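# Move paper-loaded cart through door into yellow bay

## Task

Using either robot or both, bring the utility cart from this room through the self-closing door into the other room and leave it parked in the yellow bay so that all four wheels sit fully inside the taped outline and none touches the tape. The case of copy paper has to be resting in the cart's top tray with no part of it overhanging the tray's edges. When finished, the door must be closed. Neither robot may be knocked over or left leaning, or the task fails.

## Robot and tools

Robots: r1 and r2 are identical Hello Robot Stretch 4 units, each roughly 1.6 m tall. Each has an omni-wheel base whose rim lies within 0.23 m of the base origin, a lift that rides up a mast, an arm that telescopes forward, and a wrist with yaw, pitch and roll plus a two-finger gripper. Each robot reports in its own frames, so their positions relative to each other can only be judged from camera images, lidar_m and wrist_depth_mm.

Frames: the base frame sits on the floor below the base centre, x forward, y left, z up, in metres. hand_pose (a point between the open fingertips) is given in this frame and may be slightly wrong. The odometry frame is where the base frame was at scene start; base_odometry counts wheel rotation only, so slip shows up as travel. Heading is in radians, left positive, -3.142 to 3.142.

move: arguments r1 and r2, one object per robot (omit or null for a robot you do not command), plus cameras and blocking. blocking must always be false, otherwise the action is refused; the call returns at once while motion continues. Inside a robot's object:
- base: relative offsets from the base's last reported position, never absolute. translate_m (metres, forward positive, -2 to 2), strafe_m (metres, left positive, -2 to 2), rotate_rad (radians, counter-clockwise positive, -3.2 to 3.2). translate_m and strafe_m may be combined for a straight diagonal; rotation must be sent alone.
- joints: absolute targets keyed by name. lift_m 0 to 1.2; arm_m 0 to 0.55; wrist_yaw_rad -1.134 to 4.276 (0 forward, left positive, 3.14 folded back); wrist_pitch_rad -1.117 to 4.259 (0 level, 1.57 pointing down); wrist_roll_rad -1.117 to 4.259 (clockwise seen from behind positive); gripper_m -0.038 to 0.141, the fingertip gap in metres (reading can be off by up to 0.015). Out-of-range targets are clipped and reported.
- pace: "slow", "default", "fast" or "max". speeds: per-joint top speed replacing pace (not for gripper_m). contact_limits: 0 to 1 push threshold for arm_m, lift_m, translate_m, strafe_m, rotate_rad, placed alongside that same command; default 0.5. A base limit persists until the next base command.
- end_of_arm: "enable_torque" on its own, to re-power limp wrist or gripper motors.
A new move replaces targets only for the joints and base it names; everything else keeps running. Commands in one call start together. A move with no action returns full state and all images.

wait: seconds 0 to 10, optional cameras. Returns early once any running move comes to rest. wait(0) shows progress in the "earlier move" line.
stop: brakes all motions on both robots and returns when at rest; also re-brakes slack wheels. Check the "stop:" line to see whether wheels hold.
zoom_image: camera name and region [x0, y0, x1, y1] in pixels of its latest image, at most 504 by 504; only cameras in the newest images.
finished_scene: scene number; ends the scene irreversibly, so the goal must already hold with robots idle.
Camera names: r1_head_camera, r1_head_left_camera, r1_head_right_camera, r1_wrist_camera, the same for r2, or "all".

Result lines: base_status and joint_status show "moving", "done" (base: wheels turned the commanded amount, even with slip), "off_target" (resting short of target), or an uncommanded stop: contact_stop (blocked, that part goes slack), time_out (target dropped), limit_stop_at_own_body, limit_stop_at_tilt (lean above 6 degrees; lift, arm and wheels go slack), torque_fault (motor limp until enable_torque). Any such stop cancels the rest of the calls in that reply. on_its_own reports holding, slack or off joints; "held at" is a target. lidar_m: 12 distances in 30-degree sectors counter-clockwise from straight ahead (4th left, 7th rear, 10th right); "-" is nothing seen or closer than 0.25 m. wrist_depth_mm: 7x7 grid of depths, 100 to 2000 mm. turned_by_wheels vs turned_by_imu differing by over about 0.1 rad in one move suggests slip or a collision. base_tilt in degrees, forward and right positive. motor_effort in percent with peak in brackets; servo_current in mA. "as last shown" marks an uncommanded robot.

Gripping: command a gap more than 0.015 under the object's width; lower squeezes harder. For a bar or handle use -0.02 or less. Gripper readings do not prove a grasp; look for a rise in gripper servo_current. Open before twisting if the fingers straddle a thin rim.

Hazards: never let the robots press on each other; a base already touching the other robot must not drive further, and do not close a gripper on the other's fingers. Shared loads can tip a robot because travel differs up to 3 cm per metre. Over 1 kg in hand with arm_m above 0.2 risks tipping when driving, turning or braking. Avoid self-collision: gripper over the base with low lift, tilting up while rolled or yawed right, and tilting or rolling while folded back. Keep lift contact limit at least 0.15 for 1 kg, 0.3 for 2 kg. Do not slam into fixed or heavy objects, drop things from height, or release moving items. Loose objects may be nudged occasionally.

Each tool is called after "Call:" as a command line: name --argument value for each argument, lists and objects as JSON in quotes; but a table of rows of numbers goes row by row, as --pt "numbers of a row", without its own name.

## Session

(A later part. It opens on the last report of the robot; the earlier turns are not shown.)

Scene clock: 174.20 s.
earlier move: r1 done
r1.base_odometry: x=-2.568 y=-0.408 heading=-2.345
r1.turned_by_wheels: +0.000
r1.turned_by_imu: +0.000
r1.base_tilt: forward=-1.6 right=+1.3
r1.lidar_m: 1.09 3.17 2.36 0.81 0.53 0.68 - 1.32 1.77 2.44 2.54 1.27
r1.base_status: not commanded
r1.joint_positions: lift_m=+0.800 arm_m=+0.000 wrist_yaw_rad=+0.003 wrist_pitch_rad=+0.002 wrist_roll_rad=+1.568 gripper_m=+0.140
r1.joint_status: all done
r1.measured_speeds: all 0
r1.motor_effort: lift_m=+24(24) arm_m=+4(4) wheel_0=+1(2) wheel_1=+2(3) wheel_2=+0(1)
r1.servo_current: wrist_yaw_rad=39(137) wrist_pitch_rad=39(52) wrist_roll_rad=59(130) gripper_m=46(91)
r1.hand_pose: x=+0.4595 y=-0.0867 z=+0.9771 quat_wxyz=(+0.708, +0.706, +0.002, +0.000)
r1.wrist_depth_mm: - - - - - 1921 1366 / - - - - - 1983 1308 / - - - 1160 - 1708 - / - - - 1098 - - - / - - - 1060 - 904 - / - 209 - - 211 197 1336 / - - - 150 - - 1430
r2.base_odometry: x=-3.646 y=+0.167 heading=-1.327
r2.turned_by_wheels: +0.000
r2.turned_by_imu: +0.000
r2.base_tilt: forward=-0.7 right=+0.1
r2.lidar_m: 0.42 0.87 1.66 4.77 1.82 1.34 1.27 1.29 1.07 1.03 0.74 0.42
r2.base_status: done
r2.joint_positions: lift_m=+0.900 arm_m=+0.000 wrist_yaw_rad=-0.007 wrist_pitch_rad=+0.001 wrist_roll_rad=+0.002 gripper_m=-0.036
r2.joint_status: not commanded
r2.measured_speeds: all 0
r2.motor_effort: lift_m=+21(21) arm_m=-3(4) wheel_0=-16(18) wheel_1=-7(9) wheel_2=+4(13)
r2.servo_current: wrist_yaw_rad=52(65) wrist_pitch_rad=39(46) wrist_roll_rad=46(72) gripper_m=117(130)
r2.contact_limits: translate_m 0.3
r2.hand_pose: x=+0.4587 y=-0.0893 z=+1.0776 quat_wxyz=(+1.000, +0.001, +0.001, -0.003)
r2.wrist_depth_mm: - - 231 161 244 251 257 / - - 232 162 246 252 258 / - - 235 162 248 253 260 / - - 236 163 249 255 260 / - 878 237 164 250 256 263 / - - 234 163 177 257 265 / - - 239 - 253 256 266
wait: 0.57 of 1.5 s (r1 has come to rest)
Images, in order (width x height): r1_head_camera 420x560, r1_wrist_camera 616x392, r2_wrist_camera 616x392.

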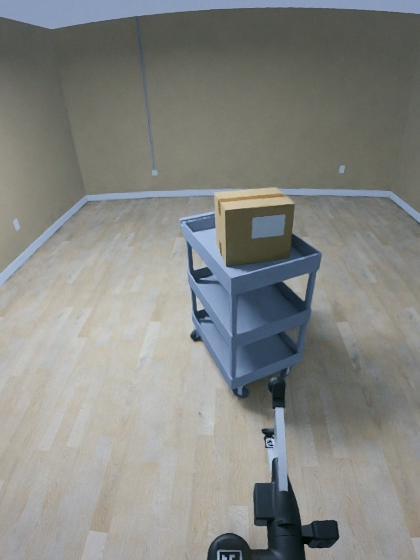

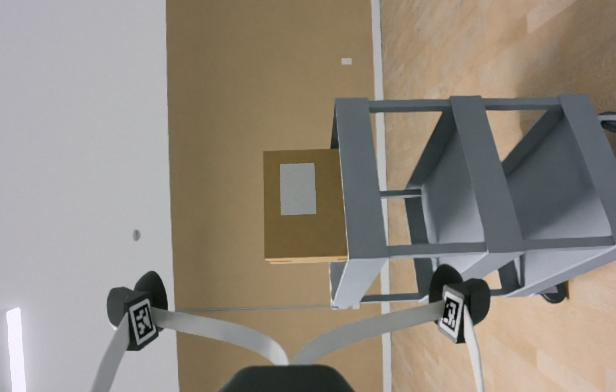

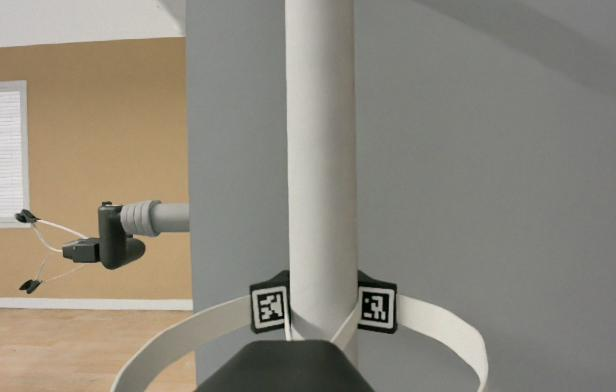

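Call:
move --blocking false --r1 '{"base":{"rotate_rad":0.45},"joints":{"lift_m":0.33}}'

Call:
wait --seconds 1

Call:
move --blocking false --r1 '{"base":{"strafe_m":-0.62,"translate_m":0.1},"joints":{"lift_m":0.33}}'

Call:
wait --seconds 5 --cameras '["r1_head_camera","r1_wrist_camera"]'

Scene clock: 194.53 s.
move: r1 moving
r1.base_odometry: x=-2.568 y=-0.408 heading=-2.094
r1.turned_by_wheels: +0.251
r1.turned_by_imu: +0.252
r1.base_tilt: forward=-1.6 right=+1.3
r1.lidar_m: 1.14 2.67 0.90 0.54 0.58 0.91 1.33 1.42 2.46 2.45 2.87 1.09
r1.base_status: rotate_rad moving
r1.joint_positions: lift_m=+0.762 arm_m=+0.000 wrist_yaw_rad=+0.002 wrist_pitch_rad=+0.002 wrist_roll_rad=+1.568 gripper_m=+0.140
r1.joint_status: lift_m moving
r1.measured_speeds: translate_m=-0.001 strafe_m=+0.000 rotate_rad=+0.931 lift_m=-0.146 arm_m=+0.000 wrist_yaw_rad=+0.000 wrist_pitch_rad=+0.000 wrist_roll_rad=+0.000
r1.motor_effort: lift_m=+11(25) arm_m=+4(4) wheel_0=-6(9) wheel_1=-5(7) wheel_2=-5(7)
r1.servo_current: wrist_yaw_rad=59(59) wrist_pitch_rad=46(46) wrist_roll_rad=52(59) gripper_m=39(46)
r1.hand_pose: x=+0.4595 y=-0.0867 z=+0.9401 quat_wxyz=(+0.708, +0.706, +0.002, +0.000)
r1.wrist_depth_mm: - - - - - 1618 - / - - - 1078 - - - / - - - 1025 1499 - - / - - - - - 1756 1308 / - - - - - 1808 1397 / - 210 - - - 197 1430 / - - - 149 - - 1366
r2: as last shown
r2.motor_effort: lift_m=+21(21) arm_m=-4(4) wheel_0=-16(16) wheel_1=-7(7) wheel_2=+4(5)
r2.contact_limits: translate_m 0.3
r2.wrist_depth_mm: - - 230 161 244 250 257 / - - 232 162 246 253 258 / - - 235 163 247 254 262 / - - 236 163 248 255 263 / - 750 237 163 250 256 264 / - - 235 164 177 258 265 / - - 238 - 254 255 266
pictures: none

Scene clock: 195.53 s.
earlier move: r1 moving
r1.base_odometry: x=-2.568 y=-0.408 heading=-1.895
r1.turned_by_wheels: +0.199
r1.turned_by_imu: +0.200
r1.base_tilt: forward=-1.6 right=+1.3
r1.lidar_m: 3.43 2.40 0.82 0.54 0.65 4.09 1.32 1.63 2.46 2.49 3.35 1.07
r1.base_status: done
r1.joint_positions: lift_m=+0.499 arm_m=+0.000 wrist_yaw_rad=+0.002 wrist_pitch_rad=+0.002 wrist_roll_rad=+1.568 gripper_m=+0.140
r1.joint_status: lift_m moving
r1.measured_speeds: translate_m=+0.000 strafe_m=+0.000 rotate_rad=+0.000 lift_m=-0.300 arm_m=+0.000 wrist_yaw_rad=+0.000 wrist_pitch_rad=+0.000 wrist_roll_rad=+0.000
r1.motor_effort: lift_m=+11(25) arm_m=+4(4) wheel_0=-4(9) wheel_1=-2(7) wheel_2=+0(7)
r1.servo_current: wrist_yaw_rad=46(59) wrist_pitch_rad=46(46) wrist_roll_rad=33(72) gripper_m=39(46)
r1.hand_pose: x=+0.4595 y=-0.0867 z=+0.6769 quat_wxyz=(+0.708, +0.706, +0.002, +0.000)
r1.wrist_depth_mm: - - 1025 - 1336 - 960 / - - - - - 1281 960 / - - - - - 1366 976 / - - - - - 1430 991 / - - - - - 1366 1025 / - 209 - - - 196 991 / - - - 150 - 1430 991
r2.base_odometry: x=-3.646 y=+0.167 heading=-1.327
r2.turned_by_wheels: +0.000
r2.turned_by_imu: +0.000
r2.base_tilt: forward=-0.6 right=+0.1
r2.lidar_m: 0.40 0.88 1.64 4.76 1.81 1.33 1.27 1.33 1.07 1.02 0.74 0.40
r2.base_status: not commanded
r2.joint_positions: lift_m=+0.900 arm_m=+0.000 wrist_yaw_rad=-0.007 wrist_pitch_rad=+0.001 wrist_roll_rad=+0.002 gripper_m=-0.036
r2.joint_status: not commanded
r2.measured_speeds: all 0
r2.motor_effort: lift_m=+21(21) arm_m=-4(4) wheel_0=-15(16) wheel_1=-7(7) wheel_2=+4(5)
r2.servo_current: wrist_yaw_rad=39(59) wrist_pitch_rad=39(46) wrist_roll_rad=52(65) gripper_m=130(130)
r2.contact_limits: translate_m 0.3
r2.hand_pose: x=+0.4587 y=-0.0893 z=+1.0776 quat_wxyz=(+1.000, +0.001, +0.001, -0.003)
r2.wrist_depth_mm: - - 231 161 244 251 258 / - - 232 162 246 252 258 / - - 235 163 248 254 259 / - - 236 163 248 256 262 / - - 236 163 250 257 264 / - - 235 164 178 258 265 / - 715 238 - 255 257 267
wait: 1.00 s; no rest
pictures: none

Scene clock: 196.03 s.
move: r1 moving
r1.base_odometry: x=-2.601 y=-0.403 heading=-1.896
r1.turned_by_wheels: +0.000
r1.turned_by_imu: +0.000
r1.base_tilt: forward=-1.6 right=+1.3
r1.lidar_m: 3.45 2.44 0.84 0.56 0.69 4.15 1.33 1.65 2.42 2.50 3.31 1.08
r1.base_status: translate_m moving; strafe_m moving
r1.joint_positions: lift_m=+0.378 arm_m=+0.000 wrist_yaw_rad=+0.002 wrist_pitch_rad=+0.002 wrist_roll_rad=+1.568 gripper_m=+0.140
r1.joint_status: lift_m moving
r1.measured_speeds: translate_m=+0.020 strafe_m=-0.130 rotate_rad=+0.001 lift_m=-0.174 arm_m=+0.000 wrist_yaw_rad=+0.000 wrist_pitch_rad=+0.000 wrist_roll_rad=+0.000
r1.motor_effort: lift_m=+11(13) arm_m=+4(4) wheel_0=+8(10) wheel_1=-5(9) wheel_2=-4(5)
r1.servo_current: wrist_yaw_rad=52(65) wrist_pitch_rad=39(46) wrist_roll_rad=33(72) gripper_m=39(46)
r1.hand_pose: x=+0.4595 y=-0.0867 z=+0.5556 quat_wxyz=(+0.708, +0.706, +0.002, +0.000)
r1.wrist_depth_mm: - 991 - - - 917 788 / - - - - - 1118 798 / - - - - - 1138 809 / - - - - - 1160 809 / - - - - - 1078 820 / - 209 - - - 196 820 / - - - 149 1921 1182 820
r2: as last shown
r2.contact_limits: translate_m 0.3
r2.wrist_depth_mm: - - 231 161 244 251 258 / - - 233 162 247 252 258 / - - 235 163 248 254 262 / - - 236 163 249 255 262 / - - 236 163 251 258 264 / - - 235 164 177 259 265 / - - 237 - 253 257 267
pictures: none

Scene clock: 199.03 s.
earlier move: r1 done
r1.base_odometry: x=-3.188 y=-0.305 heading=-1.896
r1.turned_by_wheels: +0.000
r1.turned_by_imu: -0.003
r1.base_tilt: forward=-1.6 right=+1.3
r1.lidar_m: 0.85 2.93 2.78 1.13 1.33 1.54 1.60 2.07 1.95 2.02 2.65 0.89
r1.base_status: done
r1.joint_positions: lift_m=+0.330 arm_m=+0.000 wrist_yaw_rad=+0.002 wrist_pitch_rad=+0.002 wrist_roll_rad=+1.568 gripper_m=+0.140
r1.joint_status: all done
r1.measured_speeds: all 0
r1.motor_effort: lift_m=+13(13) arm_m=+4(4) wheel_0=+1(12) wheel_1=-2(10) wheel_2=-1(5)
r1.servo_current: wrist_yaw_rad=52(72) wrist_pitch_rad=46(52) wrist_roll_rad=52(72) gripper_m=46(52)
r1.hand_pose: x=+0.4595 y=-0.0867 z=+0.5080 quat_wxyz=(+0.708, +0.706, +0.002, +0.000)
r1.wrist_depth_mm: - - - - 1808 991 707 / - - - - 1863 647 691 / 878 640 - - - 647 654 / 768 640 - - - 661 732 / 809 640 - - - 647 732 / - 211 - - 1863 196 707 / - - - 150 1661 1060 723
r2.base_odometry: x=-3.646 y=+0.167 heading=-1.327
r2.turned_by_wheels: +0.000
r2.turned_by_imu: +0.000
r2.base_tilt: forward=-0.6 right=+0.1
r2.lidar_m: 0.40 1.39 1.65 4.78 1.79 1.34 1.27 1.34 1.06 1.03 0.72 0.41
r2.base_status: not commanded
r2.joint_positions: lift_m=+0.900 arm_m=+0.000 wrist_yaw_rad=-0.007 wrist_pitch_rad=+0.001 wrist_roll_rad=+0.002 gripper_m=-0.036
r2.joint_status: not commanded
r2.measured_speeds: all 0
r2.motor_effort: lift_m=+21(21) arm_m=-4(4) wheel_0=-16(16) wheel_1=-7(7) wheel_2=+4(5)
r2.servo_current: wrist_yaw_rad=59(65) wrist_pitch_rad=39(46) wrist_roll_rad=52(59) gripper_m=124(130)
r2.contact_limits: translate_m 0.3
r2.hand_pose: x=+0.4587 y=-0.0893 z=+1.0776 quat_wxyz=(+1.000, +0.001, +0.001, -0.003)
r2.wrist_depth_mm: - - 231 161 245 251 258 / - - 232 162 245 253 258 / - - 234 163 247 254 260 / - - 236 163 249 256 262 / - - 236 163 250 257 264 / - - 182 164 177 258 265 / - 1229 239 - 254 257 266
wait: 3.00 of 5 s (r1 has come to rest)
Images, in order (width x height): r1_head_camera 420x560, r1_wrist_camera 616x392.

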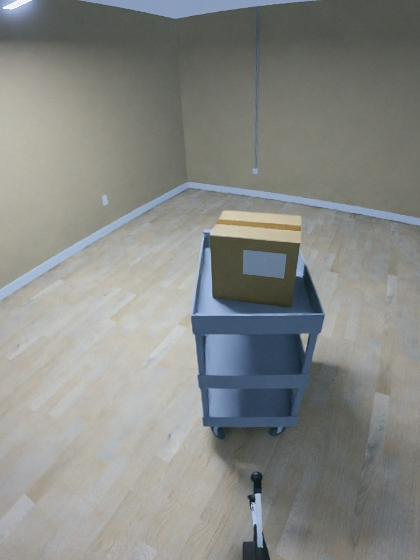

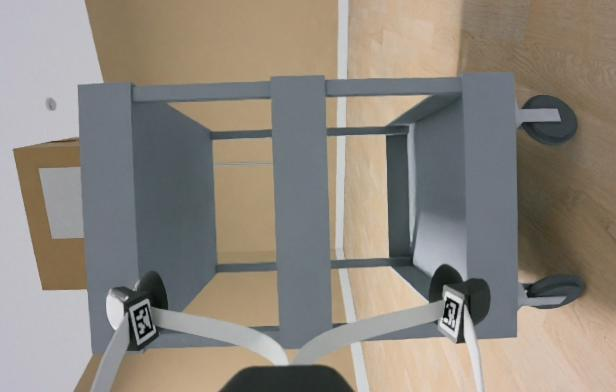

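Call:
move --blocking false --r1 '{"base":{"translate_m":0.46,"strafe_m":0.01},"contact_limits":{"translate_m":0.1},"pace":"slow"}'

Call:
wait --seconds 6 --cameras '["r1_wrist_camera"]'

Call:
move --blocking false --r1 '{"joints":{"gripper_m":0.03}}'

Call:
wait --seconds 2 --cameras '["r1_wrist_camera","r1_head_camera"]'

Scene clock: 209.27 s.
move: r1 moving
r1.base_odometry: x=-3.191 y=-0.317 heading=-1.895
r1.turned_by_wheels: +0.000
r1.turned_by_imu: +0.000
r1.base_tilt: forward=-1.6 right=+1.2
r1.lidar_m: 0.84 2.92 2.77 1.14 1.30 1.56 1.60 2.07 1.94 2.01 2.68 0.89
r1.base_status: translate_m moving; strafe_m moving
r1.joint_positions: lift_m=+0.330 arm_m=+0.000 wrist_yaw_rad=+0.002 wrist_pitch_rad=+0.002 wrist_roll_rad=+1.568 gripper_m=+0.140
r1.joint_status: not commanded
r1.measured_speeds: translate_m=+0.049 strafe_m=+0.001 rotate_rad=+0.003 lift_m=+0.000 arm_m=+0.000 wrist_yaw_rad=+0.000 wrist_pitch_rad=+0.000 wrist_roll_rad=+0.000
r1.motor_effort: lift_m=+13(13) arm_m=+4(4) wheel_0=+5(6) wheel_1=+7(7) wheel_2=-6(6)
r1.servo_current: wrist_yaw_rad=59(65) wrist_pitch_rad=39(46) wrist_roll_rad=52(59) gripper_m=46(46)
r1.contact_limits: translate_m 0.1
r1.hand_pose: x=+0.4595 y=-0.0867 z=+0.5080 quat_wxyz=(+0.708, +0.706, +0.002, +0.000)
r1.wrist_depth_mm: - - - - 1808 991 707 / - - - - 1983 634 707 / 831 621 - - - 634 654 / 768 627 - - - 640 723 / 798 627 - - - 634 741 / - 198 - - 1863 195 691 / - - - 149 1576 1060 741
r2: as last shown
r2.contact_limits: translate_m 0.3
pictures: none

Scene clock: 214.67 s.
earlier move: r1 done
r1.base_odometry: x=-3.325 y=-0.745 heading=-1.895
r1.turned_by_wheels: +0.000
r1.turned_by_imu: +0.000
r1.base_tilt: forward=-1.6 right=+1.3
r1.lidar_m: 0.40 2.70 2.55 1.39 1.24 1.98 2.01 2.29 2.16 2.22 2.92 0.42
r1.base_status: done
r1.joint_positions: lift_m=+0.330 arm_m=+0.000 wrist_yaw_rad=+0.002 wrist_pitch_rad=+0.002 wrist_roll_rad=+1.568 gripper_m=+0.140
r1.joint_status: not commanded
r1.measured_speeds: all 0
r1.motor_effort: lift_m=+13(13) arm_m=+4(4) wheel_0=+3(8) wheel_1=+3(7) wheel_2=-1(7)
r1.servo_current: wrist_yaw_rad=59(78) wrist_pitch_rad=46(52) wrist_roll_rad=39(65) gripper_m=46(52)
r1.contact_limits: translate_m 0.1
r1.hand_pose: x=+0.4595 y=-0.0867 z=+0.5080 quat_wxyz=(+0.708, +0.706, +0.002, +0.000)
r1.wrist_depth_mm: 410 - - - - 1138 473 / 433 640 - - - - 477 / 410 585 - - - 788 480 / 427 580 - - - 788 484 / 424 574 - - - 820 488 / 418 211 180 - 186 195 488 / 415 - - 143 - 1118 484
r2.base_odometry: x=-3.646 y=+0.167 heading=-1.327
r2.turned_by_wheels: +0.000
r2.turned_by_imu: +0.001
r2.base_tilt: forward=-0.6 right=+0.1
r2.lidar_m: 0.39 1.41 1.63 4.77 1.80 1.32 1.27 1.34 1.08 1.01 0.75 0.41
r2.base_status: not commanded
r2.joint_positions: lift_m=+0.900 arm_m=+0.000 wrist_yaw_rad=-0.007 wrist_pitch_rad=+0.001 wrist_roll_rad=+0.002 gripper_m=-0.036
r2.joint_status: not commanded
r2.measured_speeds: all 0
r2.motor_effort: lift_m=+21(21) arm_m=-3(4) wheel_0=-16(16) wheel_1=-7(7) wheel_2=+4(5)
r2.servo_current: wrist_yaw_rad=52(65) wrist_pitch_rad=39(46) wrist_roll_rad=52(59) gripper_m=124(130)
r2.contact_limits: translate_m 0.3
r2.hand_pose: x=+0.4587 y=-0.0893 z=+1.0776 quat_wxyz=(+1.000, +0.001, +0.001, -0.003)
r2.wrist_depth_mm: - - 232 161 243 251 258 / - - 232 162 246 254 258 / - - 234 162 248 254 260 / - - 236 163 248 256 262 / - - 236 163 250 257 264 / - - 235 164 177 258 266 / - - 239 - 254 256 267
wait: 5.40 of 6 s (r1 has come to rest)
Images, in order (width x height): r1_wrist_camera 616x392.

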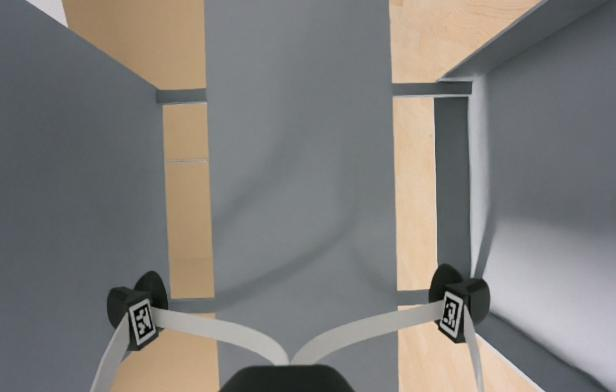

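Scene clock: 215.17 s.
move: r1 moving
r1.base_odometry: x=-3.325 y=-0.745 heading=-1.895
r1.turned_by_wheels: +0.000
r1.turned_by_imu: +0.000
r1.base_tilt: forward=-1.5 right=+1.3
r1.lidar_m: 0.40 2.69 2.57 1.41 1.24 1.99 2.00 2.31 2.17 2.22 2.93 0.43
r1.base_status: not commanded
r1.joint_positions: lift_m=+0.330 arm_m=+0.000 wrist_yaw_rad=+0.002 wrist_pitch_rad=+0.002 wrist_roll_rad=+1.568 gripper_m=+0.129
r1.joint_status: gripper_m moving
r1.measured_speeds: all 0
r1.motor_effort: lift_m=+13(13) arm_m=+4(4) wheel_0=+3(3) wheel_1=+3(3) wheel_2=-1(1)
r1.servo_current: wrist_yaw_rad=59(65) wrist_pitch_rad=39(46) wrist_roll_rad=52(72) gripper_m=104(104)
r1.contact_limits: translate_m 0.1
r1.hand_pose: x=+0.4595 y=-0.0867 z=+0.5080 quat_wxyz=(+0.708, +0.706, +0.002, +0.000)
r1.wrist_depth_mm: 415 - - - - 1118 469 / 430 634 - - - - 480 / 410 591 - - - 788 480 / 427 580 - - - 798 480 / 424 574 - - - 798 492 / 418 210 181 - 187 195 488 / 413 - - 141 - 1078 492
r2: as last shown
r2.turned_by_imu: +0.000
r2.contact_limits: translate_m 0.3
pictures: none

Scene clock: 216.73 s.
earlier move: r1 done
r1.base_odometry: x=-3.325 y=-0.745 heading=-1.895
r1.turned_by_wheels: +0.000
r1.turned_by_imu: +0.000
r1.base_tilt: forward=-1.6 right=+1.2
r1.lidar_m: 0.40 2.71 2.56 1.38 1.24 1.99 2.03 2.29 2.17 2.23 2.90 0.42
r1.base_status: not commanded
r1.joint_positions: lift_m=+0.330 arm_m=+0.000 wrist_yaw_rad=+0.002 wrist_pitch_rad=+0.008 wrist_roll_rad=+1.568 gripper_m=+0.031
r1.joint_status: all done
r1.measured_speeds: all 0
r1.motor_effort: lift_m=+16(16) arm_m=-4(4) wheel_0=+1(4) wheel_1=+2(3) wheel_2=+2(2)
r1.servo_current: wrist_yaw_rad=52(65) wrist_pitch_rad=52(59) wrist_roll_rad=52(72) gripper_m=85(182)
r1.contact_limits: translate_m 0.1
r1.hand_pose: x=+0.4595 y=-0.0867 z=+0.5062 quat_wxyz=(+0.708, +0.706, +0.004, -0.002)
r1.wrist_depth_mm: 424 - - - 1430 1098 459 / 449 668 - - - - 484 / 445 609 - - - - 488 / 442 603 - - - - 496 / 436 597 - - - - 477 / 407 591 187 - 185 - 477 / 427 163 181 - - 1025 466
r2.base_odometry: x=-3.646 y=+0.167 heading=-1.327
r2.turned_by_wheels: +0.000
r2.turned_by_imu: +0.000
r2.base_tilt: forward=-0.6 right=+0.1
r2.lidar_m: 0.42 1.39 1.64 4.79 1.82 1.33 1.28 1.33 1.06 1.01 0.72 0.41
r2.base_status: not commanded
r2.joint_positions: lift_m=+0.900 arm_m=+0.000 wrist_yaw_rad=-0.007 wrist_pitch_rad=+0.001 wrist_roll_rad=+0.002 gripper_m=-0.036
r2.joint_status: not commanded
r2.measured_speeds: all 0
r2.motor_effort: lift_m=+21(21) arm_m=-3(4) wheel_0=-16(16) wheel_1=-7(7) wheel_2=+4(5)
r2.servo_current: wrist_yaw_rad=52(72) wrist_pitch_rad=39(46) wrist_roll_rad=46(59) gripper_m=124(130)
r2.contact_limits: translate_m 0.3
r2.hand_pose: x=+0.4587 y=-0.0893 z=+1.0776 quat_wxyz=(+1.000, +0.001, +0.001, -0.003)
r2.wrist_depth_mm: - - 231 161 244 251 256 / - - 233 162 246 253 258 / - - 235 163 247 255 260 / - - 236 163 248 256 263 / - - 236 163 250 258 264 / - - 235 164 177 258 265 / - - 238 - 254 256 267
wait: 1.57 of 2 s (r1 has come to rest)
pictures: r1_head_camera, r1_wrist_camera
Images, in order (width x height): r1_head_camera 420x560, r1_wrist_camera 616x392.

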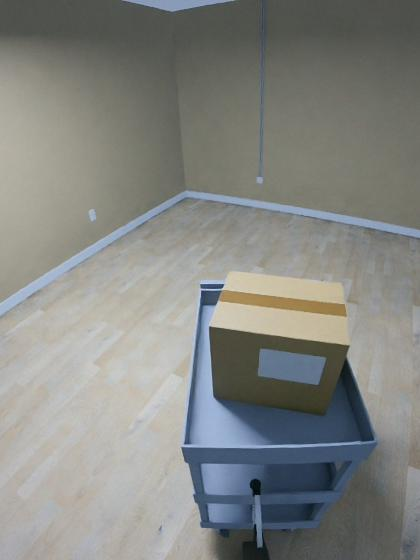

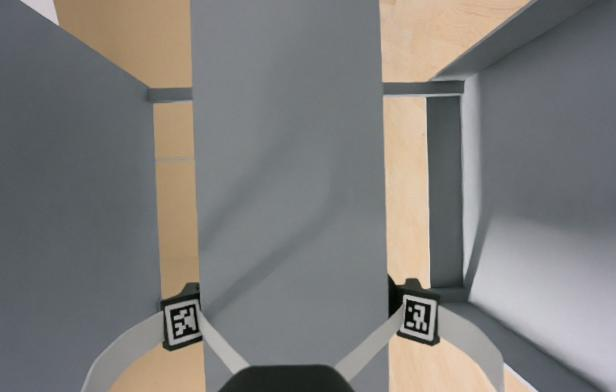

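Call:
move --blocking false --r1 '{"base":{"translate_m":-0.44,"strafe_m":0.24},"joints":{"gripper_m":0.01},"contact_limits":{"translate_m":0.5},"pace":"slow"}'

Call:
wait --seconds 6.5

Call:
move --blocking false --r1 '{"base":{"rotate_rad":-0.5},"joints":{"wrist_yaw_rad":0.3},"speeds":{"wrist_yaw_rad":0.5},"pace":"slow"}'

Call:
wait --seconds 2 --cameras '["r1_head_camera","r1_wrist_camera","r1_head_left_camera"]'

Scene clock: 230.60 s.
move: r1 moving
r1.base_odometry: x=-3.315 y=-0.735 heading=-1.896
r1.turned_by_wheels: -0.001
r1.turned_by_imu: -0.001
r1.base_tilt: forward=-1.6 right=+1.3
r1.lidar_m: 0.38 2.71 2.57 1.38 1.22 1.92 1.99 2.29 2.16 2.25 2.93 0.41
r1.base_status: translate_m moving; strafe_m moving
r1.joint_positions: lift_m=+0.330 arm_m=+0.000 wrist_yaw_rad=+0.002 wrist_pitch_rad=+0.008 wrist_roll_rad=+1.568 gripper_m=+0.021
r1.joint_status: gripper_m moving
r1.measured_speeds: translate_m=-0.048 strafe_m=+0.026 rotate_rad=+0.001 lift_m=+0.000 arm_m=+0.000 wrist_yaw_rad=+0.000 wrist_pitch_rad=+0.001 wrist_roll_rad=+0.001
r1.motor_effort: lift_m=+16(16) arm_m=-4(4) wheel_0=-12(12) wheel_1=-5(5) wheel_2=+9(11)
r1.servo_current: wrist_yaw_rad=52(65) wrist_pitch_rad=52(59) wrist_roll_rad=39(65) gripper_m=150(156)
r1.contact_limits: translate_m 0.5
r1.hand_pose: x=+0.4595 y=-0.0867 z=+0.5062 quat_wxyz=(+0.708, +0.706, +0.004, -0.002)
r1.wrist_depth_mm: 424 - - - 1397 1098 455 / 445 668 - - - - 484 / 445 621 - - - - 488 / 442 609 - - - - 496 / 439 603 - - - 778 477 / 413 591 186 - 185 172 480 / 427 512 - - 173 1042 473
r2: as last shown
r2.contact_limits: translate_m 0.3
pictures: none

Scene clock: 236.27 s.
earlier move: r1 done
r1.base_odometry: x=-2.957 y=-0.404 heading=-1.896
r1.turned_by_wheels: +0.000
r1.turned_by_imu: -0.001
r1.base_tilt: forward=-1.6 right=+1.3
r1.lidar_m: 0.40 2.70 1.25 0.91 1.02 1.54 1.48 2.05 2.18 2.23 0.44 0.38
r1.base_status: done
r1.joint_positions: lift_m=+0.330 arm_m=+0.000 wrist_yaw_rad=-0.002 wrist_pitch_rad=+0.009 wrist_roll_rad=+1.569 gripper_m=+0.011
r1.joint_status: all done
r1.measured_speeds: all 0
r1.motor_effort: lift_m=+16(16) arm_m=-4(4) wheel_0=-8(13) wheel_1=-3(7) wheel_2=+0(11)
r1.servo_current: wrist_yaw_rad=52(72) wrist_pitch_rad=52(65) wrist_roll_rad=46(72) gripper_m=91(169)
r1.contact_limits: translate_m 0.5
r1.hand_pose: x=+0.4591 y=-0.0881 z=+0.5059 quat_wxyz=(+0.708, +0.706, +0.002, -0.004)
r1.wrist_depth_mm: 433 597 - - - - 492 / 439 603 - - - - 492 / 439 603 - - - 750 473 / 439 603 - - - - 480 / 439 647 - - - 640 473 / 415 - 185 - 177 477 469 / 407 166 183 - 154 991 -
r2.base_odometry: x=-3.646 y=+0.167 heading=-1.327
r2.turned_by_wheels: +0.000
r2.turned_by_imu: +0.001
r2.base_tilt: forward=-0.6 right=+0.1
r2.lidar_m: 0.40 1.14 1.43 4.77 1.79 1.32 1.27 1.33 1.06 1.01 0.74 0.41
r2.base_status: not commanded
r2.joint_positions: lift_m=+0.900 arm_m=+0.000 wrist_yaw_rad=-0.007 wrist_pitch_rad=+0.001 wrist_roll_rad=+0.002 gripper_m=-0.036
r2.joint_status: not commanded
r2.measured_speeds: all 0
r2.motor_effort: lift_m=+21(21) arm_m=-3(4) wheel_0=-16(16) wheel_1=-7(7) wheel_2=+4(5)
r2.servo_current: wrist_yaw_rad=39(72) wrist_pitch_rad=39(46) wrist_roll_rad=39(59) gripper_m=124(137)
r2.contact_limits: translate_m 0.3
r2.hand_pose: x=+0.4587 y=-0.0893 z=+1.0776 quat_wxyz=(+1.000, +0.001, +0.001, -0.003)
r2.wrist_depth_mm: - - 231 161 244 252 257 / - - 233 162 246 253 260 / - - 235 162 248 254 260 / - - 236 163 248 256 262 / - - 236 164 250 257 264 / - - 235 164 177 257 266 / - 1042 237 - 254 257 267
wait: 5.67 of 6.5 s (r1 has come to rest)
pictures: none

Scene clock: 236.77 s.
move: r1 moving
r1.base_odometry: x=-2.957 y=-0.404 heading=-2.021
r1.turned_by_wheels: -0.125
r1.turned_by_imu: -0.126
r1.base_tilt: forward=-1.6 right=+1.3
r1.lidar_m: 0.40 0.48 2.56 0.92 0.95 1.60 1.47 1.82 2.16 2.21 2.68 0.38
r1.base_status: rotate_rad moving
r1.joint_positions: lift_m=+0.330 arm_m=+0.000 wrist_yaw_rad=+0.199 wrist_pitch_rad=+0.009 wrist_roll_rad=+1.569 gripper_m=+0.011
r1.joint_status: wrist_yaw_rad moving
r1.measured_speeds: translate_m=+0.000 strafe_m=+0.001 rotate_rad=-0.486 lift_m=+0.000 arm_m=+0.000 wrist_yaw_rad=+0.590 wrist_pitch_rad=+0.000 wrist_roll_rad=+0.000
r1.motor_effort: lift_m=+16(16) arm_m=+4(4) wheel_0=+6(6) wheel_1=+3(7) wheel_2=+2(2)
r1.servo_current: wrist_yaw_rad=98(208) wrist_pitch_rad=59(59) wrist_roll_rad=33(52) gripper_m=78(98)
r1.hand_pose: x=+0.4708 y=-0.0286 z=+0.5059 quat_wxyz=(+0.705, +0.703, +0.073, +0.067)
r1.wrist_depth_mm: 433 603 - - - - 488 / 442 603 - - - - 492 / 442 603 - - - - 473 / 436 609 - - - - 477 / 439 - - - - 640 477 / 413 - - - 177 484 466 / - 167 183 - 146 1008 -
r2: as last shown
r2.turned_by_imu: +0.000
r2.contact_limits: translate_m 0.3
pictures: none

Scene clock: 237.97 s.
earlier move: r1 done
r1.base_odometry: x=-2.957 y=-0.404 heading=-2.395
r1.turned_by_wheels: -0.374
r1.turned_by_imu: -0.375
r1.base_tilt: forward=-1.6 right=+1.3
r1.lidar_m: 0.39 0.38 2.68 1.20 0.90 1.04 1.50 1.53 2.06 2.18 2.24 0.48
r1.base_status: done
r1.joint_positions: lift_m=+0.330 arm_m=+0.000 wrist_yaw_rad=+0.303 wrist_pitch_rad=+0.009 wrist_roll_rad=+1.570 gripper_m=+0.011
r1.joint_status: all done
r1.measured_speeds: all 0
r1.motor_effort: lift_m=+16(16) arm_m=-2(4) wheel_0=+5(16) wheel_1=+4(8) wheel_2=-1(9)
r1.servo_current: wrist_yaw_rad=52(208) wrist_pitch_rad=59(59) wrist_roll_rad=46(65) gripper_m=85(98)
r1.hand_pose: x=+0.4722 y=+0.0025 z=+0.5059 quat_wxyz=(+0.700, +0.698, +0.110, +0.104)
r1.wrist_depth_mm: - - - - 1397 1008 - / 433 - - - - - 477 / 452 627 - - - 788 484 / 424 615 - - - - 496 / 436 603 - - - - 496 / 436 559 182 - 181 171 473 / 407 171 - - 172 549 -
r2.base_odometry: x=-3.646 y=+0.167 heading=-1.327
r2.turned_by_wheels: +0.000
r2.turned_by_imu: +0.000
r2.base_tilt: forward=-0.7 right=+0.1
r2.lidar_m: 0.42 1.16 1.49 4.78 1.82 1.30 1.25 1.32 1.05 0.99 0.77 0.41
r2.base_status: not commanded
r2.joint_positions: lift_m=+0.900 arm_m=+0.000 wrist_yaw_rad=-0.007 wrist_pitch_rad=+0.001 wrist_roll_rad=+0.002 gripper_m=-0.036
r2.joint_status: not commanded
r2.measured_speeds: all 0
r2.motor_effort: lift_m=+21(21) arm_m=-3(4) wheel_0=-15(16) wheel_1=-7(7) wheel_2=+4(5)
r2.servo_current: wrist_yaw_rad=52(65) wrist_pitch_rad=39(46) wrist_roll_rad=46(59) gripper_m=124(130)
r2.contact_limits: translate_m 0.3
r2.hand_pose: x=+0.4587 y=-0.0893 z=+1.0776 quat_wxyz=(+1.000, +0.001, +0.001, -0.003)
r2.wrist_depth_mm: - - 231 161 245 251 257 / - - 233 162 246 252 259 / - - 234 163 248 253 259 / - - 236 163 248 256 263 / - - 237 163 250 257 263 / - - 235 164 177 257 264 / 1308 1060 238 - 254 258 267
wait: 1.20 of 2 s (r1 has come to rest)
pictures: r1_head_camera, r1_head_left_camera, r1_wrist_camera
Images, in order (width x height): r1_head_camera 420x560, r1_head_left_camera 420x672, r1_wrist_camera 616x392.

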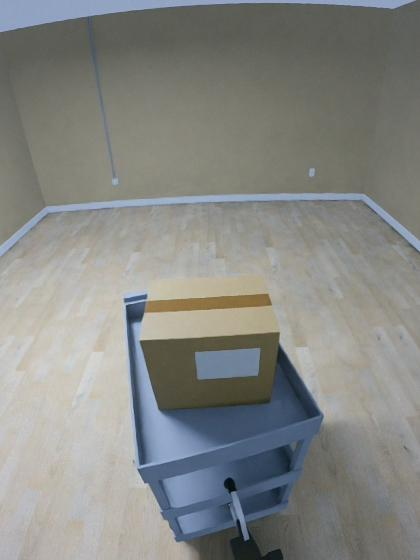

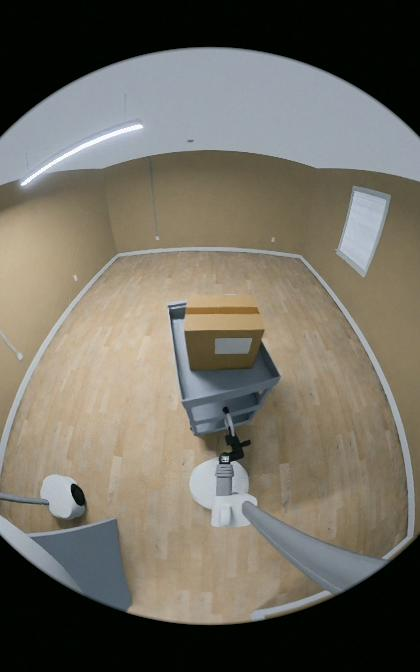

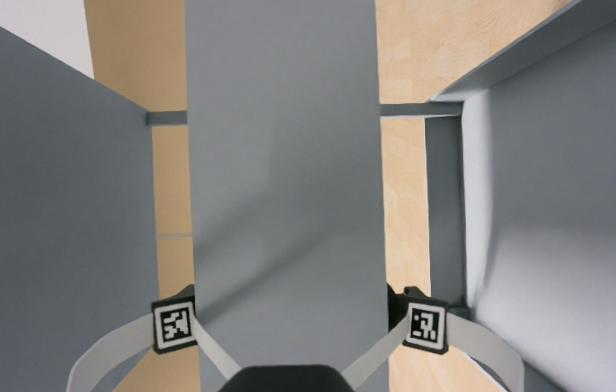

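Call:
move --blocking false --r1 '{"base":{"translate_m":-1.15,"strafe_m":0.13},"joints":{"wrist_yaw_rad":0.0},"speeds":{"wrist_yaw_rad":0.04},"contact_limits":{"translate_m":0.5},"pace":"slow"}'

Call:
wait --seconds 10

Call:
wait --seconds 3 --cameras '["r1_head_camera","r1_wrist_camera","r1_head_left_camera"]'

r1: "speeds": wrist_yaw_rad = 0.04 is out of range 0.05 to 1.82
Scene clock: 245.87 s.
r1.base_odometry: x=-2.957 y=-0.404 heading=-2.395
r1.turned_by_wheels: +0.000
r1.turned_by_imu: +0.000
r1.base_tilt: forward=-1.6 right=+1.3
r1.lidar_m: 0.39 0.38 2.69 1.21 0.85 1.05 1.48 1.51 2.08 2.16 2.24 0.47
r1.base_status: done
r1.joint_positions: lift_m=+0.330 arm_m=+0.000 wrist_yaw_rad=+0.303 wrist_pitch_rad=+0.009 wrist_roll_rad=+1.570 gripper_m=+0.011
r1.joint_status: all done
r1.measured_speeds: all 0
r1.motor_effort: lift_m=+16(16) arm_m=+3(4) wheel_0=+4(16) wheel_1=+4(8) wheel_2=-1(9)
r1.servo_current: wrist_yaw_rad=52(208) wrist_pitch_rad=59(59) wrist_roll_rad=59(65) gripper_m=85(98)
r1.hand_pose: x=+0.4722 y=+0.0025 z=+0.5059 quat_wxyz=(+0.700, +0.698, +0.110, +0.104)
r1.wrist_depth_mm: - - - - 1397 991 - / 430 - - - - - 477 / 449 621 - - - 788 484 / 427 615 - - - - 492 / 442 615 - - - - 496 / 433 559 183 - 180 171 473 / 410 172 - - 172 549 -
r2.base_odometry: x=-3.646 y=+0.167 heading=-1.327
r2.turned_by_wheels: +0.000
r2.turned_by_imu: +0.000
r2.base_tilt: forward=-0.6 right=+0.1
r2.lidar_m: 0.40 1.14 1.48 4.78 1.82 1.33 1.27 1.35 1.06 1.00 0.74 0.40
r2.base_status: not commanded
r2.joint_positions: lift_m=+0.900 arm_m=+0.000 wrist_yaw_rad=-0.007 wrist_pitch_rad=+0.001 wrist_roll_rad=+0.002 gripper_m=-0.036
r2.joint_status: not commanded
r2.measured_speeds: all 0
r2.motor_effort: lift_m=+21(21) arm_m=-3(4) wheel_0=-16(16) wheel_1=-7(7) wheel_2=+5(5)
r2.servo_current: wrist_yaw_rad=52(65) wrist_pitch_rad=39(46) wrist_roll_rad=39(59) gripper_m=130(130)
r2.contact_limits: translate_m 0.3
r2.hand_pose: x=+0.4587 y=-0.0893 z=+1.0776 quat_wxyz=(+1.000, +0.001, +0.001, -0.003)
r2.wrist_depth_mm: - - 230 161 245 251 257 / - - 231 162 246 253 259 / - - 234 163 247 254 260 / - - 236 163 248 255 262 / - - 236 163 250 257 265 / - - 236 164 177 258 265 / 1336 1042 238 - 254 256 267
pictures: none

not run: a call was refused earlier in this reply.

not run: a call was refused earlier in this reply.

Call:
move --blocking false --r1 '{"base":{"translate_m":-1.15,"strafe_m":0.13},"joints":{"wrist_yaw_rad":0.0},"speeds":{"wrist_yaw_rad":0.05},"contact_limits":{"translate_m":0.5},"pace":"slow"}'

Call:
wait --seconds 10

Call:
wait --seconds 5 --cameras '["r1_head_camera","r1_wrist_camera","r1_head_left_camera"]'

Call:
wait --seconds 4 --cameras '["r1_head_camera","r1_wrist_camera","r1_head_left_camera"]'

Scene clock: 254.00 s.
move: r1 moving
r1.base_odometry: x=-2.947 y=-0.397 heading=-2.395
r1.turned_by_wheels: +0.000
r1.turned_by_imu: +0.000
r1.base_tilt: forward=-1.6 right=+1.3
r1.lidar_m: 0.39 0.38 2.67 1.17 0.90 1.05 1.46 1.49 2.03 2.16 2.26 0.48
r1.base_status: translate_m moving; strafe_m moving
r1.joint_positions: lift_m=+0.330 arm_m=+0.000 wrist_yaw_rad=+0.285 wrist_pitch_rad=+0.009 wrist_roll_rad=+1.570 gripper_m=+0.011
r1.joint_status: wrist_yaw_rad moving
r1.measured_speeds: translate_m=-0.051 strafe_m=+0.005 rotate_rad=+0.001 lift_m=+0.000 arm_m=+0.000 wrist_yaw_rad=-0.035 wrist_pitch_rad=+0.000 wrist_roll_rad=+0.000
r1.motor_effort: lift_m=+16(16) arm_m=-4(4) wheel_0=-7(7) wheel_1=-5(7) wheel_2=+12(12)
r1.servo_current: wrist_yaw_rad=39(72) wrist_pitch_rad=52(59) wrist_roll_rad=26(59) gripper_m=85(91)
r1.contact_limits: translate_m 0.5
r1.hand_pose: x=+0.4723 y=-0.0029 z=+0.5059 quat_wxyz=(+0.701, +0.699, +0.103, +0.097)
r1.wrist_depth_mm: - - - - 1366 1008 - / 424 - - - - - 480 / 449 621 - - - - 488 / 442 615 - - - - 496 / 436 615 - - - - 473 / 433 559 182 - 181 170 473 / 407 173 - - 160 1025 -
r2.base_odometry: x=-3.646 y=+0.167 heading=-1.327
r2.turned_by_wheels: +0.000
r2.turned_by_imu: +0.000
r2.base_tilt: forward=-0.6 right=+0.1
r2.lidar_m: 0.38 1.14 1.49 4.77 1.79 1.33 1.25 1.33 1.05 1.01 0.73 0.40
r2.base_status: not commanded
r2.joint_positions: lift_m=+0.900 arm_m=+0.000 wrist_yaw_rad=-0.007 wrist_pitch_rad=+0.001 wrist_roll_rad=+0.002 gripper_m=-0.036
r2.joint_status: not commanded
r2.measured_speeds: all 0
r2.motor_effort: lift_m=+21(21) arm_m=-3(4) wheel_0=-15(16) wheel_1=-7(7) wheel_2=+4(5)
r2.servo_current: wrist_yaw_rad=52(65) wrist_pitch_rad=39(46) wrist_roll_rad=46(52) gripper_m=124(124)
r2.contact_limits: translate_m 0.3
r2.hand_pose: x=+0.4587 y=-0.0893 z=+1.0776 quat_wxyz=(+1.000, +0.001, +0.001, -0.003)
r2.wrist_depth_mm: - - 231 161 246 252 258 / - - 234 162 246 253 260 / - - 234 162 247 255 260 / - - 235 163 248 255 263 / - - 237 164 251 256 265 / - - 235 164 177 258 266 / - 1060 238 - 255 256 267
pictures: none

Scene clock: 264.00 s.
earlier move: r1 moving
r1.base_odometry: x=-2.150 y=+0.187 heading=-2.396
r1.turned_by_wheels: -0.001
r1.turned_by_imu: -0.005
r1.base_tilt: forward=-1.6 right=+1.3
r1.lidar_m: 0.39 3.54 0.63 0.56 0.57 0.77 3.50 0.66 0.64 1.78 0.41 0.37
r1.base_status: translate_m moving; strafe_m moving
r1.joint_positions: lift_m=+0.330 arm_m=+0.000 wrist_yaw_rad=-0.004 wrist_pitch_rad=+0.009 wrist_roll_rad=+1.570 gripper_m=+0.011
r1.joint_status: all done
r1.measured_speeds: translate_m=-0.099 strafe_m=+0.013 rotate_rad=+0.001 lift_m=+0.000 arm_m=+0.000 wrist_yaw_rad=+0.000 wrist_pitch_rad=+0.000 wrist_roll_rad=+0.000
r1.motor_effort: lift_m=+16(16) arm_m=-4(4) wheel_0=-10(15) wheel_1=-4(8) wheel_2=+5(12)
r1.servo_current: wrist_yaw_rad=52(78) wrist_pitch_rad=59(65) wrist_roll_rad=46(65) gripper_m=78(91)
r1.contact_limits: translate_m 0.5
r1.hand_pose: x=+0.4590 y=-0.0886 z=+0.5059 quat_wxyz=(+0.707, +0.707, +0.002, -0.004)
r1.wrist_depth_mm: 442 615 - - - - 488 / 449 609 - - - - 488 / 442 615 - - - - 492 / 439 609 - - - - 477 / 436 - - - - 654 473 / 413 - 184 - 179 469 477 / 410 158 - - 145 1098 -
r2.base_odometry: x=-3.646 y=+0.167 heading=-1.327
r2.turned_by_wheels: +0.000
r2.turned_by_imu: +0.001
r2.base_tilt: forward=-0.6 right=+0.1
r2.lidar_m: 0.40 1.40 4.97 4.79 1.79 1.34 1.27 1.32 1.06 1.00 0.76 0.39
r2.base_status: not commanded
r2.joint_positions: lift_m=+0.900 arm_m=+0.000 wrist_yaw_rad=-0.007 wrist_pitch_rad=+0.001 wrist_roll_rad=+0.002 gripper_m=-0.036
r2.joint_status: not commanded
r2.measured_speeds: all 0
r2.motor_effort: lift_m=+21(21) arm_m=-3(4) wheel_0=-16(16) wheel_1=-7(7) wheel_2=+4(5)
r2.servo_current: wrist_yaw_rad=46(72) wrist_pitch_rad=46(46) wrist_roll_rad=59(65) gripper_m=124(130)
r2.contact_limits: translate_m 0.3
r2.hand_pose: x=+0.4587 y=-0.0893 z=+1.0776 quat_wxyz=(+1.000, +0.001, +0.001, -0.003)
r2.wrist_depth_mm: - - 232 161 245 251 258 / - - 233 162 246 252 259 / - - 234 163 247 254 260 / - - 236 163 248 256 260 / - - 236 164 250 257 264 / - - 182 164 177 258 266 / - - 237 - 254 256 266
wait: 10.00 s; no rest
pictures: none

Scene clock: 266.37 s.
earlier move: r1 done
r1.base_odometry: x=-2.024 y=+0.280 heading=-2.396
r1.turned_by_wheels: +0.000
r1.turned_by_imu: -0.001
r1.base_tilt: forward=-1.6 right=+1.3
r1.lidar_m: 0.37 3.53 0.56 0.51 0.50 3.41 3.32 3.38 0.58 1.20 0.36 0.36
r1.base_status: done
r1.joint_positions: lift_m=+0.330 arm_m=+0.000 wrist_yaw_rad=-0.004 wrist_pitch_rad=+0.009 wrist_roll_rad=+1.570 gripper_m=+0.011
r1.joint_status: all done
r1.measured_speeds: all 0
r1.motor_effort: lift_m=+16(16) arm_m=-4(4) wheel_0=-8(15) wheel_1=-3(8) wheel_2=+1(12)
r1.servo_current: wrist_yaw_rad=59(78) wrist_pitch_rad=59(65) wrist_roll_rad=46(65) gripper_m=78(91)
r1.contact_limits: translate_m 0.5
r1.hand_pose: x=+0.4590 y=-0.0886 z=+0.5059 quat_wxyz=(+0.707, +0.707, +0.002, -0.004)
r1.wrist_depth_mm: 436 525 105 106 107 - 488 / 436 564 114 115 116 - 488 / 442 569 - - - - 473 / 439 609 - - - 621 473 / 436 - - - - 946 496 / 413 - 184 - 178 173 459 / - 166 - - 145 1060 -
r2.base_odometry: x=-3.646 y=+0.167 heading=-1.327
r2.turned_by_wheels: +0.000
r2.turned_by_imu: +0.000
r2.base_tilt: forward=-0.6 right=+0.1
r2.lidar_m: 0.41 3.61 4.97 4.79 1.79 1.34 1.26 1.32 1.06 1.02 0.74 0.41
r2.base_status: not commanded
r2.joint_positions: lift_m=+0.900 arm_m=+0.000 wrist_yaw_rad=-0.007 wrist_pitch_rad=+0.001 wrist_roll_rad=+0.002 gripper_m=-0.036
r2.joint_status: not commanded
r2.measured_speeds: all 0
r2.motor_effort: lift_m=+21(21) arm_m=-3(4) wheel_0=-15(16) wheel_1=-7(7) wheel_2=+4(5)
r2.servo_current: wrist_yaw_rad=52(72) wrist_pitch_rad=39(46) wrist_roll_rad=46(65) gripper_m=124(130)
r2.contact_limits: translate_m 0.3
r2.hand_pose: x=+0.4587 y=-0.0893 z=+1.0776 quat_wxyz=(+1.000, +0.001, +0.001, -0.003)
r2.wrist_depth_mm: - - 231 161 245 250 257 / - - 234 163 247 252 259 / - - 234 163 247 254 260 / - - 236 163 248 256 263 / - - 236 164 250 257 264 / - - 235 164 177 257 265 / - - 238 - 254 257 268
wait: 2.37 of 5 s (r1 has come to rest)
pictures: r1_head_camera, r1_head_left_camera, r1_wrist_camera
Images, in order (width x height): r1_head_camera 420x560, r1_head_left_camera 420x672, r1_wrist_camera 616x392.

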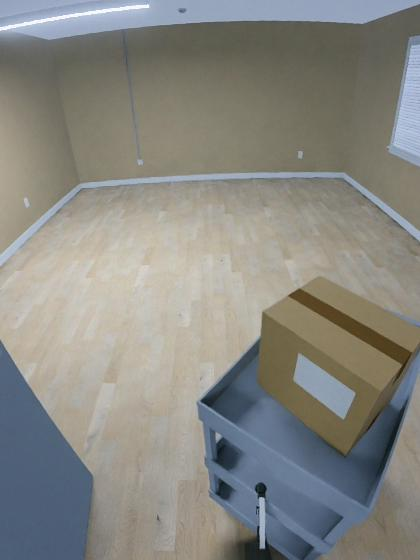

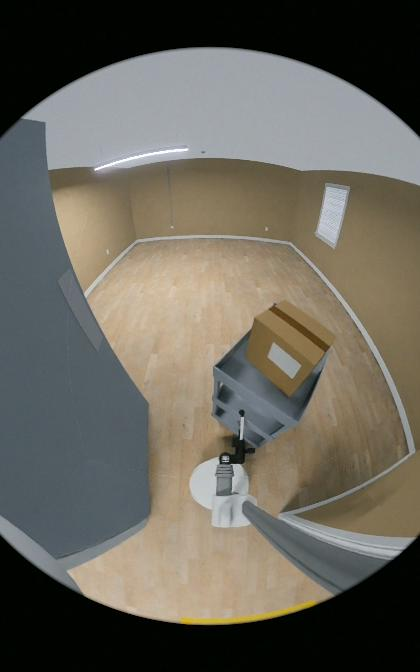

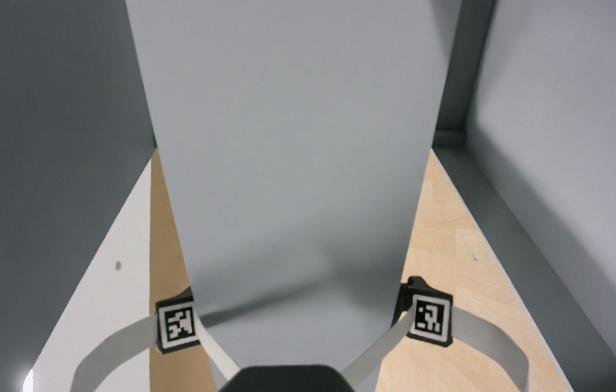

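Scene clock: 270.37 s.
r1.base_odometry: x=-2.024 y=+0.280 heading=-2.396
r1.turned_by_wheels: +0.000
r1.turned_by_imu: +0.000
r1.base_tilt: forward=-1.6 right=+1.3
r1.lidar_m: 0.40 3.54 0.57 0.51 0.52 3.43 3.31 3.39 0.58 1.20 0.35 0.36
r1.base_status: done
r1.joint_positions: lift_m=+0.330 arm_m=+0.000 wrist_yaw_rad=-0.004 wrist_pitch_rad=+0.009 wrist_roll_rad=+1.570 gripper_m=+0.011
r1.joint_status: all done
r1.measured_speeds: all 0
r1.motor_effort: lift_m=+16(16) arm_m=-4(4) wheel_0=-9(15) wheel_1=-3(8) wheel_2=+1(12)
r1.servo_current: wrist_yaw_rad=59(78) wrist_pitch_rad=52(65) wrist_roll_rad=46(65) gripper_m=78(91)
r1.contact_limits: translate_m 0.5
r1.hand_pose: x=+0.4590 y=-0.0886 z=+0.5059 quat_wxyz=(+0.707, +0.707, +0.002, -0.004)
r1.wrist_depth_mm: 436 530 105 107 107 - 488 / 439 564 114 115 116 - 492 / 442 569 - - - - 469 / 439 603 - - - 621 473 / 439 - - - - 946 496 / 413 - 184 - 178 172 462 / - 167 - - 145 1078 -
r2.base_odometry: x=-3.646 y=+0.167 heading=-1.327
r2.turned_by_wheels: +0.000
r2.turned_by_imu: +0.001
r2.base_tilt: forward=-0.6 right=+0.1
r2.lidar_m: 0.36 3.61 4.95 4.79 1.81 1.33 1.26 1.33 1.07 1.02 0.75 0.41
r2.base_status: not commanded
r2.joint_positions: lift_m=+0.900 arm_m=+0.000 wrist_yaw_rad=-0.007 wrist_pitch_rad=+0.001 wrist_roll_rad=+0.002 gripper_m=-0.036
r2.joint_status: not commanded
r2.measured_speeds: all 0
r2.motor_effort: lift_m=+21(21) arm_m=-3(4) wheel_0=-15(16) wheel_1=-7(7) wheel_2=+4(5)
r2.servo_current: wrist_yaw_rad=46(72) wrist_pitch_rad=39(46) wrist_roll_rad=39(65) gripper_m=117(130)
r2.contact_limits: translate_m 0.3
r2.hand_pose: x=+0.4587 y=-0.0893 z=+1.0776 quat_wxyz=(+1.000, +0.001, +0.001, -0.003)
r2.wrist_depth_mm: - - 230 160 245 251 257 / - - 233 162 246 253 258 / - - 235 163 248 254 260 / - - 236 163 248 257 263 / - - 236 164 250 256 264 / - - 235 164 177 258 266 / - - 237 - 255 258 267
wait: 4.00 s; at rest by 0.27 s
pictures: r1_head_camera, r1_head_left_camera, r1_wrist_camera
Images, in order (width x height): r1_head_camera 420x560, r1_head_left_camera 420x672, r1_wrist_camera 616x392.

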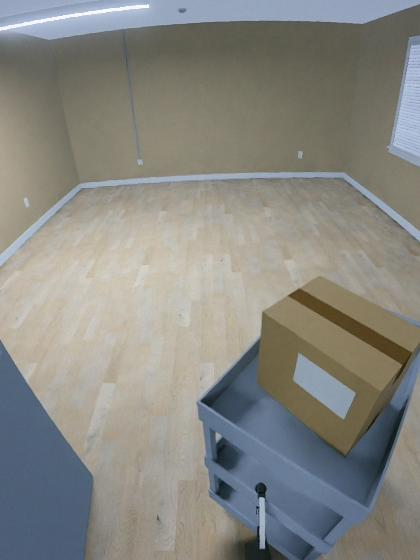

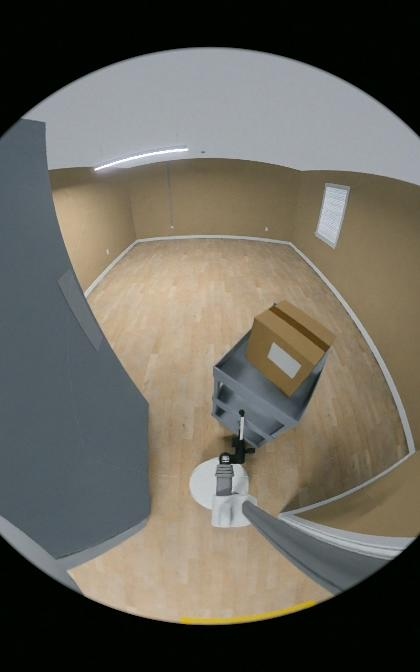

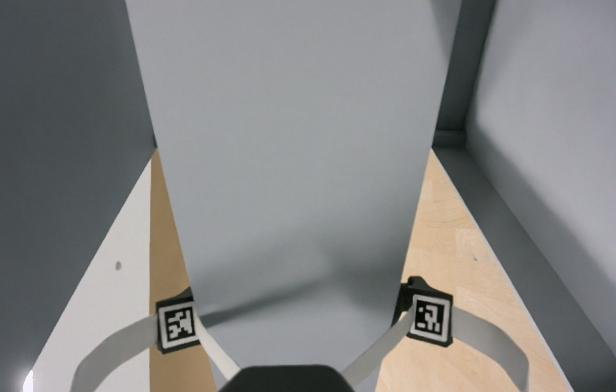

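Call:
move --blocking false --r1 '{"base":{"translate_m":-0.35,"strafe_m":0.03},"contact_limits":{"translate_m":0.5},"pace":"slow"}'

Call:
wait --seconds 6 --cameras '["r1_head_camera","r1_head_left_camera"]'

Scene clock: 280.17 s.
move: r1 moving
r1.base_odometry: x=-2.014 y=+0.288 heading=-2.397
r1.turned_by_wheels: -0.001
r1.turned_by_imu: -0.001
r1.base_tilt: forward=-1.6 right=+1.3
r1.lidar_m: 0.41 0.93 0.57 0.50 0.51 3.42 3.28 3.36 0.56 1.15 0.39 0.35
r1.base_status: translate_m moving; strafe_m moving
r1.joint_positions: lift_m=+0.330 arm_m=+0.000 wrist_yaw_rad=-0.004 wrist_pitch_rad=+0.009 wrist_roll_rad=+1.570 gripper_m=+0.011
r1.joint_status: not commanded
r1.measured_speeds: translate_m=-0.049 strafe_m=+0.005 rotate_rad=+0.001 lift_m=+0.000 arm_m=+0.000 wrist_yaw_rad=+0.000 wrist_pitch_rad=+0.000 wrist_roll_rad=+0.000
r1.motor_effort: lift_m=+16(16) arm_m=-4(4) wheel_0=-12(16) wheel_1=-5(6) wheel_2=+6(6)
r1.servo_current: wrist_yaw_rad=39(72) wrist_pitch_rad=52(59) wrist_roll_rad=46(59) gripper_m=85(85)
r1.contact_limits: translate_m 0.5
r1.hand_pose: x=+0.4590 y=-0.0886 z=+0.5059 quat_wxyz=(+0.707, +0.707, +0.002, -0.004)
r1.wrist_depth_mm: 415 521 106 107 107 - 488 / 439 559 115 116 117 - 488 / 439 574 - - - - 473 / 439 615 - - - 627 496 / 436 - - - - 946 500 / 418 - 184 - 178 466 452 / - 159 - - 158 1060 -
r2: as last shown
r2.turned_by_imu: +0.000
r2.contact_limits: translate_m 0.3
pictures: none

Scene clock: 284.47 s.
earlier move: r1 done
r1.base_odometry: x=-1.746 y=+0.495 heading=-2.397
r1.turned_by_wheels: +0.000
r1.turned_by_imu: -0.002
r1.base_tilt: forward=-1.6 right=+1.3
r1.lidar_m: 0.41 0.77 0.48 0.43 0.51 3.07 2.95 3.03 2.55 0.46 0.32 0.32
r1.base_status: done
r1.joint_positions: lift_m=+0.330 arm_m=+0.000 wrist_yaw_rad=-0.004 wrist_pitch_rad=+0.009 wrist_roll_rad=+1.570 gripper_m=+0.011
r1.joint_status: not commanded
r1.measured_speeds: all 0
r1.motor_effort: lift_m=+16(16) arm_m=-4(4) wheel_0=-9(16) wheel_1=-3(8) wheel_2=+1(7)
r1.servo_current: wrist_yaw_rad=52(78) wrist_pitch_rad=59(65) wrist_roll_rad=52(65) gripper_m=85(98)
r1.contact_limits: translate_m 0.5
r1.hand_pose: x=+0.4590 y=-0.0886 z=+0.5059 quat_wxyz=(+0.707, +0.707, +0.002, -0.004)
r1.wrist_depth_mm: 436 - - - - - 466 / 436 564 - - - - 488 / 442 525 105 108 109 - 473 / 439 - - - - 564 480 / 415 - - - - 946 477 / 415 - 183 - 178 173 442 / - 166 - - 156 1078 -
r2.base_odometry: x=-3.646 y=+0.167 heading=-1.327
r2.turned_by_wheels: +0.000
r2.turned_by_imu: +0.001
r2.base_tilt: forward=-0.7 right=+0.1
r2.lidar_m: 0.42 3.60 4.95 4.78 1.84 1.34 1.27 1.34 1.07 0.99 0.71 0.41
r2.base_status: not commanded
r2.joint_positions: lift_m=+0.900 arm_m=+0.000 wrist_yaw_rad=-0.007 wrist_pitch_rad=+0.001 wrist_roll_rad=+0.002 gripper_m=-0.036
r2.joint_status: not commanded
r2.measured_speeds: all 0
r2.motor_effort: lift_m=+21(21) arm_m=-3(4) wheel_0=-16(16) wheel_1=-7(7) wheel_2=+4(5)
r2.servo_current: wrist_yaw_rad=52(72) wrist_pitch_rad=39(52) wrist_roll_rad=46(59) gripper_m=130(130)
r2.contact_limits: translate_m 0.3
r2.hand_pose: x=+0.4587 y=-0.0893 z=+1.0776 quat_wxyz=(+1.000, +0.001, +0.001, -0.003)
r2.wrist_depth_mm: - - 231 161 244 251 258 / - - 233 162 246 253 258 / - - 235 163 247 255 260 / - - 236 163 249 257 262 / - - 236 163 250 257 264 / - - 235 164 178 258 265 / - - 237 - 254 257 267
wait: 4.30 of 6 s (r1 has come to rest)
Images, in order (width x height): r1_head_camera 420x560, r1_head_left_camera 420x672.

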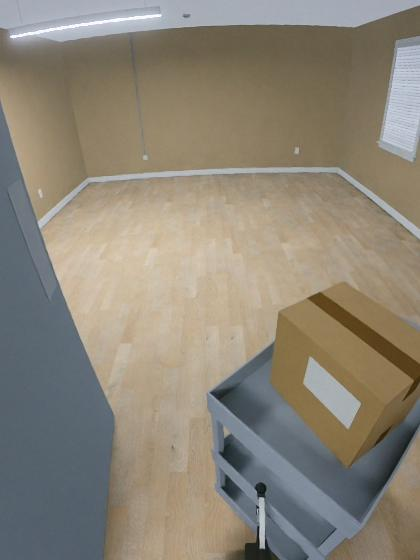

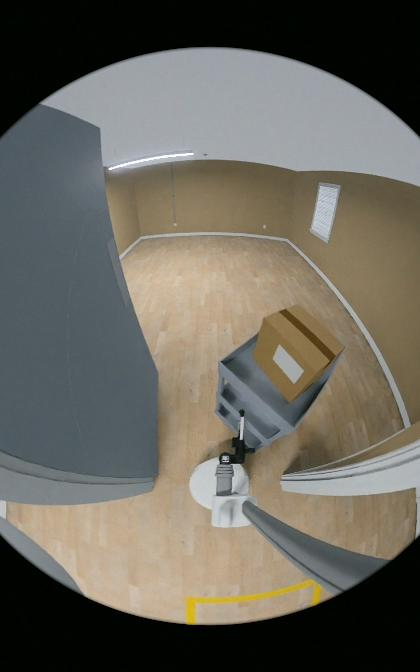

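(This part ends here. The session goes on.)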